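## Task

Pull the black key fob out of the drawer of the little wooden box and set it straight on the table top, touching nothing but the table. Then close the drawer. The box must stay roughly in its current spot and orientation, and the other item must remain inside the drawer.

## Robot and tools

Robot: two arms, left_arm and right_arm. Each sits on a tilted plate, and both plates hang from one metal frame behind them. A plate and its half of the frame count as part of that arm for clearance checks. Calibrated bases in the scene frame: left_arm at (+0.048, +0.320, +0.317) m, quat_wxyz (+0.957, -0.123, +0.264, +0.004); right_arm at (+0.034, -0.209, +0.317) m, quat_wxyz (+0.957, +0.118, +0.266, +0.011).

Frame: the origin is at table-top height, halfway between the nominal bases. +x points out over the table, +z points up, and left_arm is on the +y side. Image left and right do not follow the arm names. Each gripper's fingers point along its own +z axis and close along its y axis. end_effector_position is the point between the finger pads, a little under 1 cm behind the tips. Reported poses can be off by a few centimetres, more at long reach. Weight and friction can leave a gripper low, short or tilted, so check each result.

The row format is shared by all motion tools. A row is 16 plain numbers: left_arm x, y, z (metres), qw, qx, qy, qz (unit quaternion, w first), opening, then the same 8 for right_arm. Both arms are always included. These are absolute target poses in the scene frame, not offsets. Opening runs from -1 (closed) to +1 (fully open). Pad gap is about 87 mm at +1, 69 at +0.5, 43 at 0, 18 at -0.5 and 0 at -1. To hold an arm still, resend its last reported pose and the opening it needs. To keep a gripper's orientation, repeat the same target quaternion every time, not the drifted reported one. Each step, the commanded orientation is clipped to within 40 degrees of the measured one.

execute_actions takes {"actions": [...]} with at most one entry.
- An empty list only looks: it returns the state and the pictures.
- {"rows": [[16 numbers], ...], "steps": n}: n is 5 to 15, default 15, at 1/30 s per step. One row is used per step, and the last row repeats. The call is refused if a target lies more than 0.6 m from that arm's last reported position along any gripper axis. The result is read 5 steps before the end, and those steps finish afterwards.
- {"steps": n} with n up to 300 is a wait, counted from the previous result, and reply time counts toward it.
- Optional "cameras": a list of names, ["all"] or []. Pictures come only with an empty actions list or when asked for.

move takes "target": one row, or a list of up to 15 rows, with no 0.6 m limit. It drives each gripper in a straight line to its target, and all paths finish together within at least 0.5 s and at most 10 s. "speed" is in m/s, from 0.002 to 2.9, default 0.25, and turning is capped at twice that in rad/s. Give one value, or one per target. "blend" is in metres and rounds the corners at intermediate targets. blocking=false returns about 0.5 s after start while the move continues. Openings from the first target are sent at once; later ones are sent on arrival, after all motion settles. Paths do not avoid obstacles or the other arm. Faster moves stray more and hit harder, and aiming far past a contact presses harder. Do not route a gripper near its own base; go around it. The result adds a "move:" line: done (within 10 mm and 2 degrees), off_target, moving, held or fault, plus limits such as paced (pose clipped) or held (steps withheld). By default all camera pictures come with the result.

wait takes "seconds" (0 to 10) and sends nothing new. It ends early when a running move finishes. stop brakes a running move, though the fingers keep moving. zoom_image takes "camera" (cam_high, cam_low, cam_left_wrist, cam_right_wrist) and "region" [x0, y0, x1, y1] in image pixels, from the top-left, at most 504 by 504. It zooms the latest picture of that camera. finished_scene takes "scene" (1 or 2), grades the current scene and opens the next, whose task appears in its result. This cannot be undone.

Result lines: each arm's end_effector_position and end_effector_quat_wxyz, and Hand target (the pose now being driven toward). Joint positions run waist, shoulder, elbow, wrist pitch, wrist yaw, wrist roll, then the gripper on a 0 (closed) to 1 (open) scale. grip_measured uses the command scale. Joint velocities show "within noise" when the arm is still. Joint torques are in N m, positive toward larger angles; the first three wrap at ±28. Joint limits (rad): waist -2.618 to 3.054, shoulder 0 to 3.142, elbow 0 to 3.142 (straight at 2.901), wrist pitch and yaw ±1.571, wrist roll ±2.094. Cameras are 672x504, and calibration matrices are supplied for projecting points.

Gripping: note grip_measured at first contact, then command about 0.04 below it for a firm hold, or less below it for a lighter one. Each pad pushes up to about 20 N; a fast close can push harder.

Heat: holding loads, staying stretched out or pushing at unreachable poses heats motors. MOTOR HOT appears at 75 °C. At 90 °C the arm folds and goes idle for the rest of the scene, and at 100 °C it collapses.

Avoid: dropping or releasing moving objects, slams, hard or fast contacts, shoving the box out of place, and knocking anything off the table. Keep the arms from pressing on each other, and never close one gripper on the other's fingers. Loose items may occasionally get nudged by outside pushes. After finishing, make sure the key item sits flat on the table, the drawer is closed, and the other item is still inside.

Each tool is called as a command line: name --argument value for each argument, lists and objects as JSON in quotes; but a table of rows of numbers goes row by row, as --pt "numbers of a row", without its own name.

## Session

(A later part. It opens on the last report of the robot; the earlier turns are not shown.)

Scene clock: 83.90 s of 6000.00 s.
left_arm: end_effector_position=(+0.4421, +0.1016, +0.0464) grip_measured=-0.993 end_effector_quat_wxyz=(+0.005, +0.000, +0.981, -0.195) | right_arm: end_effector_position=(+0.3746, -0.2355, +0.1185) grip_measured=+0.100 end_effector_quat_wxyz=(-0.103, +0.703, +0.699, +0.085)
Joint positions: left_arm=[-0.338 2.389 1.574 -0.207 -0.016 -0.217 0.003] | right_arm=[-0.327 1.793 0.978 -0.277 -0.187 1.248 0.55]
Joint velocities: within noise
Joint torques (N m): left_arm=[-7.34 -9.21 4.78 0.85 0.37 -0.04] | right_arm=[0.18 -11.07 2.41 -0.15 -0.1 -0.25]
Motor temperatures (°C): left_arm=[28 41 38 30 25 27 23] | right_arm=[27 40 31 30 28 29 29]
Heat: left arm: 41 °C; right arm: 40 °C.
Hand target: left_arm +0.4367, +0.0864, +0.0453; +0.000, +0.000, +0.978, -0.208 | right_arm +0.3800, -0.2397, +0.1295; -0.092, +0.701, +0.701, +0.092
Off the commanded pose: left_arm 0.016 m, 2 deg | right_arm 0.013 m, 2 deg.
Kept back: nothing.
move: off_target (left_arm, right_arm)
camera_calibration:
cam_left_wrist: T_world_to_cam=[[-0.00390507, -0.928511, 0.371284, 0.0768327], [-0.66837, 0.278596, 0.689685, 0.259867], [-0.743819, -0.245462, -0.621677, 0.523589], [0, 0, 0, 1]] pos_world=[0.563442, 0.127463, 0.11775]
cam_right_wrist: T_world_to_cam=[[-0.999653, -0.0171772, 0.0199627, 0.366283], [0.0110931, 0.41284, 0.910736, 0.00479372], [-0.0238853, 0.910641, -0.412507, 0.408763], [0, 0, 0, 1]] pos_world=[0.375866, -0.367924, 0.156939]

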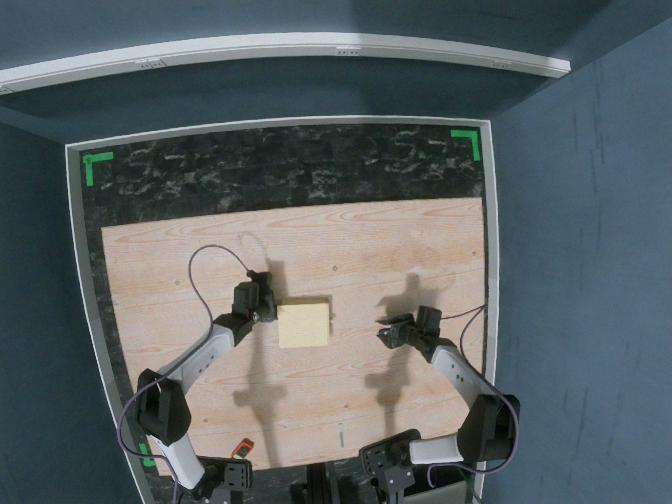

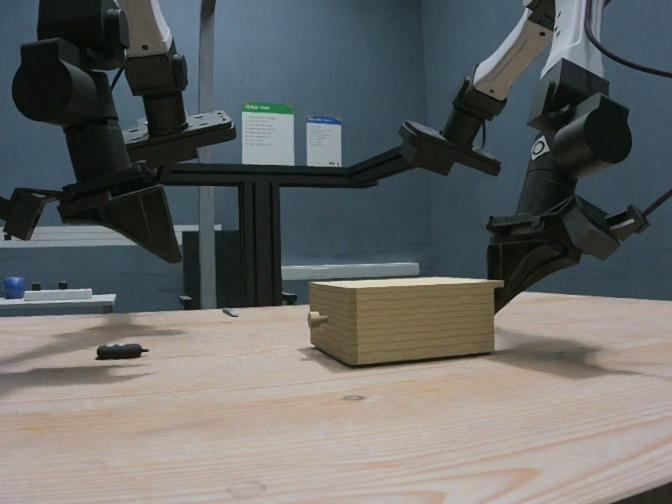

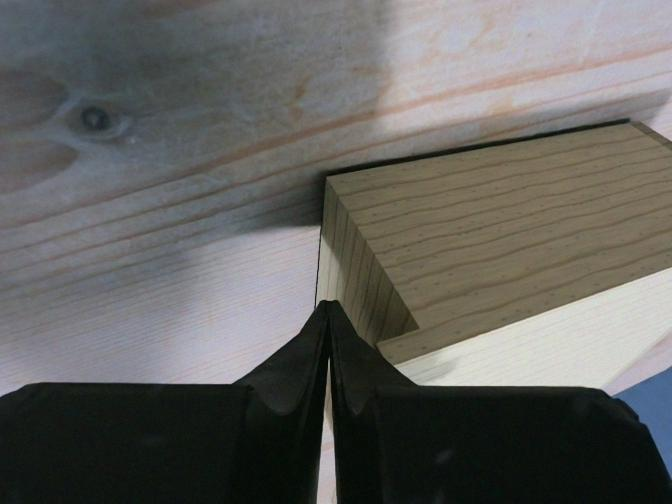

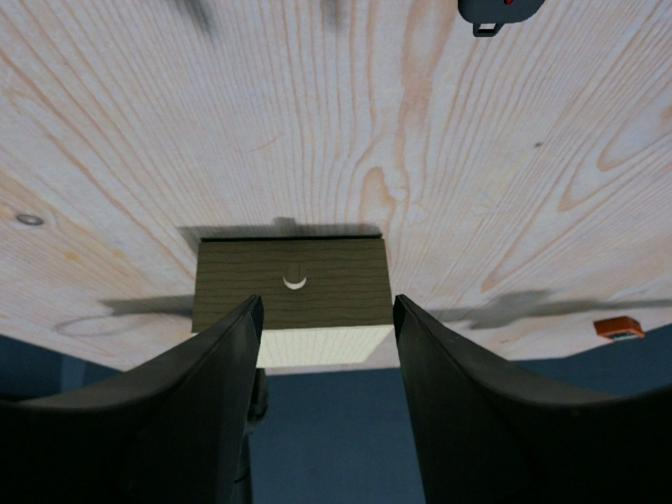

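move --target '[0.42,0.17,0.10,0,0,0.978,-0.208,-1,0.38,-0.24,0.13,-0.092,0.701,0.701,0.092,0.1]' --cameras '["cam_high","cam_low"]'

finished_scene --scene 1

Scene clock: 85.17 s of 6000.00 s.
left_arm: end_effector_position=(+0.4189, +0.1688, +0.0952) grip_measured=-0.993 end_effector_quat_wxyz=(-0.002, -0.003, +0.979, -0.202) | right_arm: end_effector_position=(+0.3743, -0.2352, +0.1187) grip_measured=+0.100 end_effector_quat_wxyz=(-0.104, +0.702, +0.699, +0.085)
Joint positions: left_arm=[-0.24 2.103 1.281 -0.211 0.05 -0.141 0.003] | right_arm=[-0.327 1.793 0.978 -0.279 -0.189 1.246 0.55]
Joint velocities: within noise
Joint torques (N m): left_arm=[-3.79 -11.49 2.89 0.63 0.33 0.28] | right_arm=[0.03 -10.99 2.43 -0.19 -0.17 -0.22]
Motor temperatures (°C): left_arm=[28 42 38 30 25 27 23] | right_arm=[27 40 31 30 28 29 29]
Heat: left arm: 42 °C; right arm: 40 °C.
Hand target: left_arm +0.4199, +0.1699, +0.0999; +0.000, +0.000, +0.978, -0.208 | right_arm +0.3800, -0.2397, +0.1295; -0.092, +0.701, +0.701, +0.092
Off the commanded pose: left_arm 0.005 m, 1 deg | right_arm 0.014 m, 2 deg.
Kept back: nothing.
move: off_target (right_arm)
Images, in order (width x height): cam_high 672x504, cam_low 672x504.

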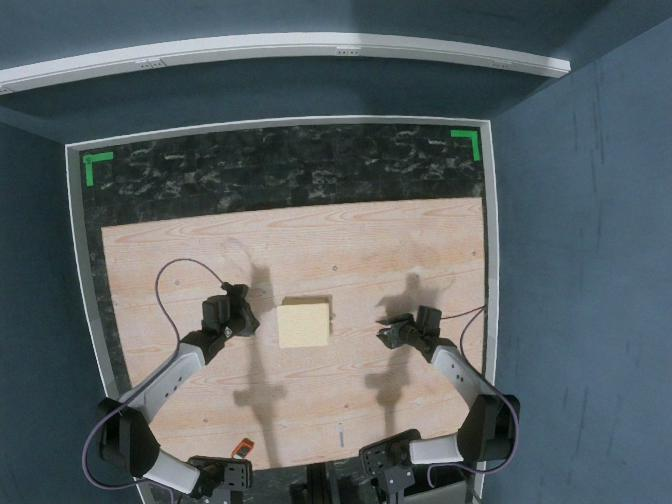

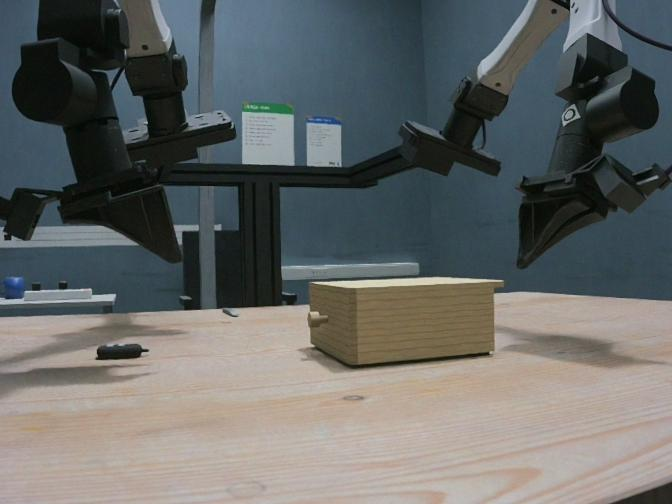

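The scene is finished: the task was done.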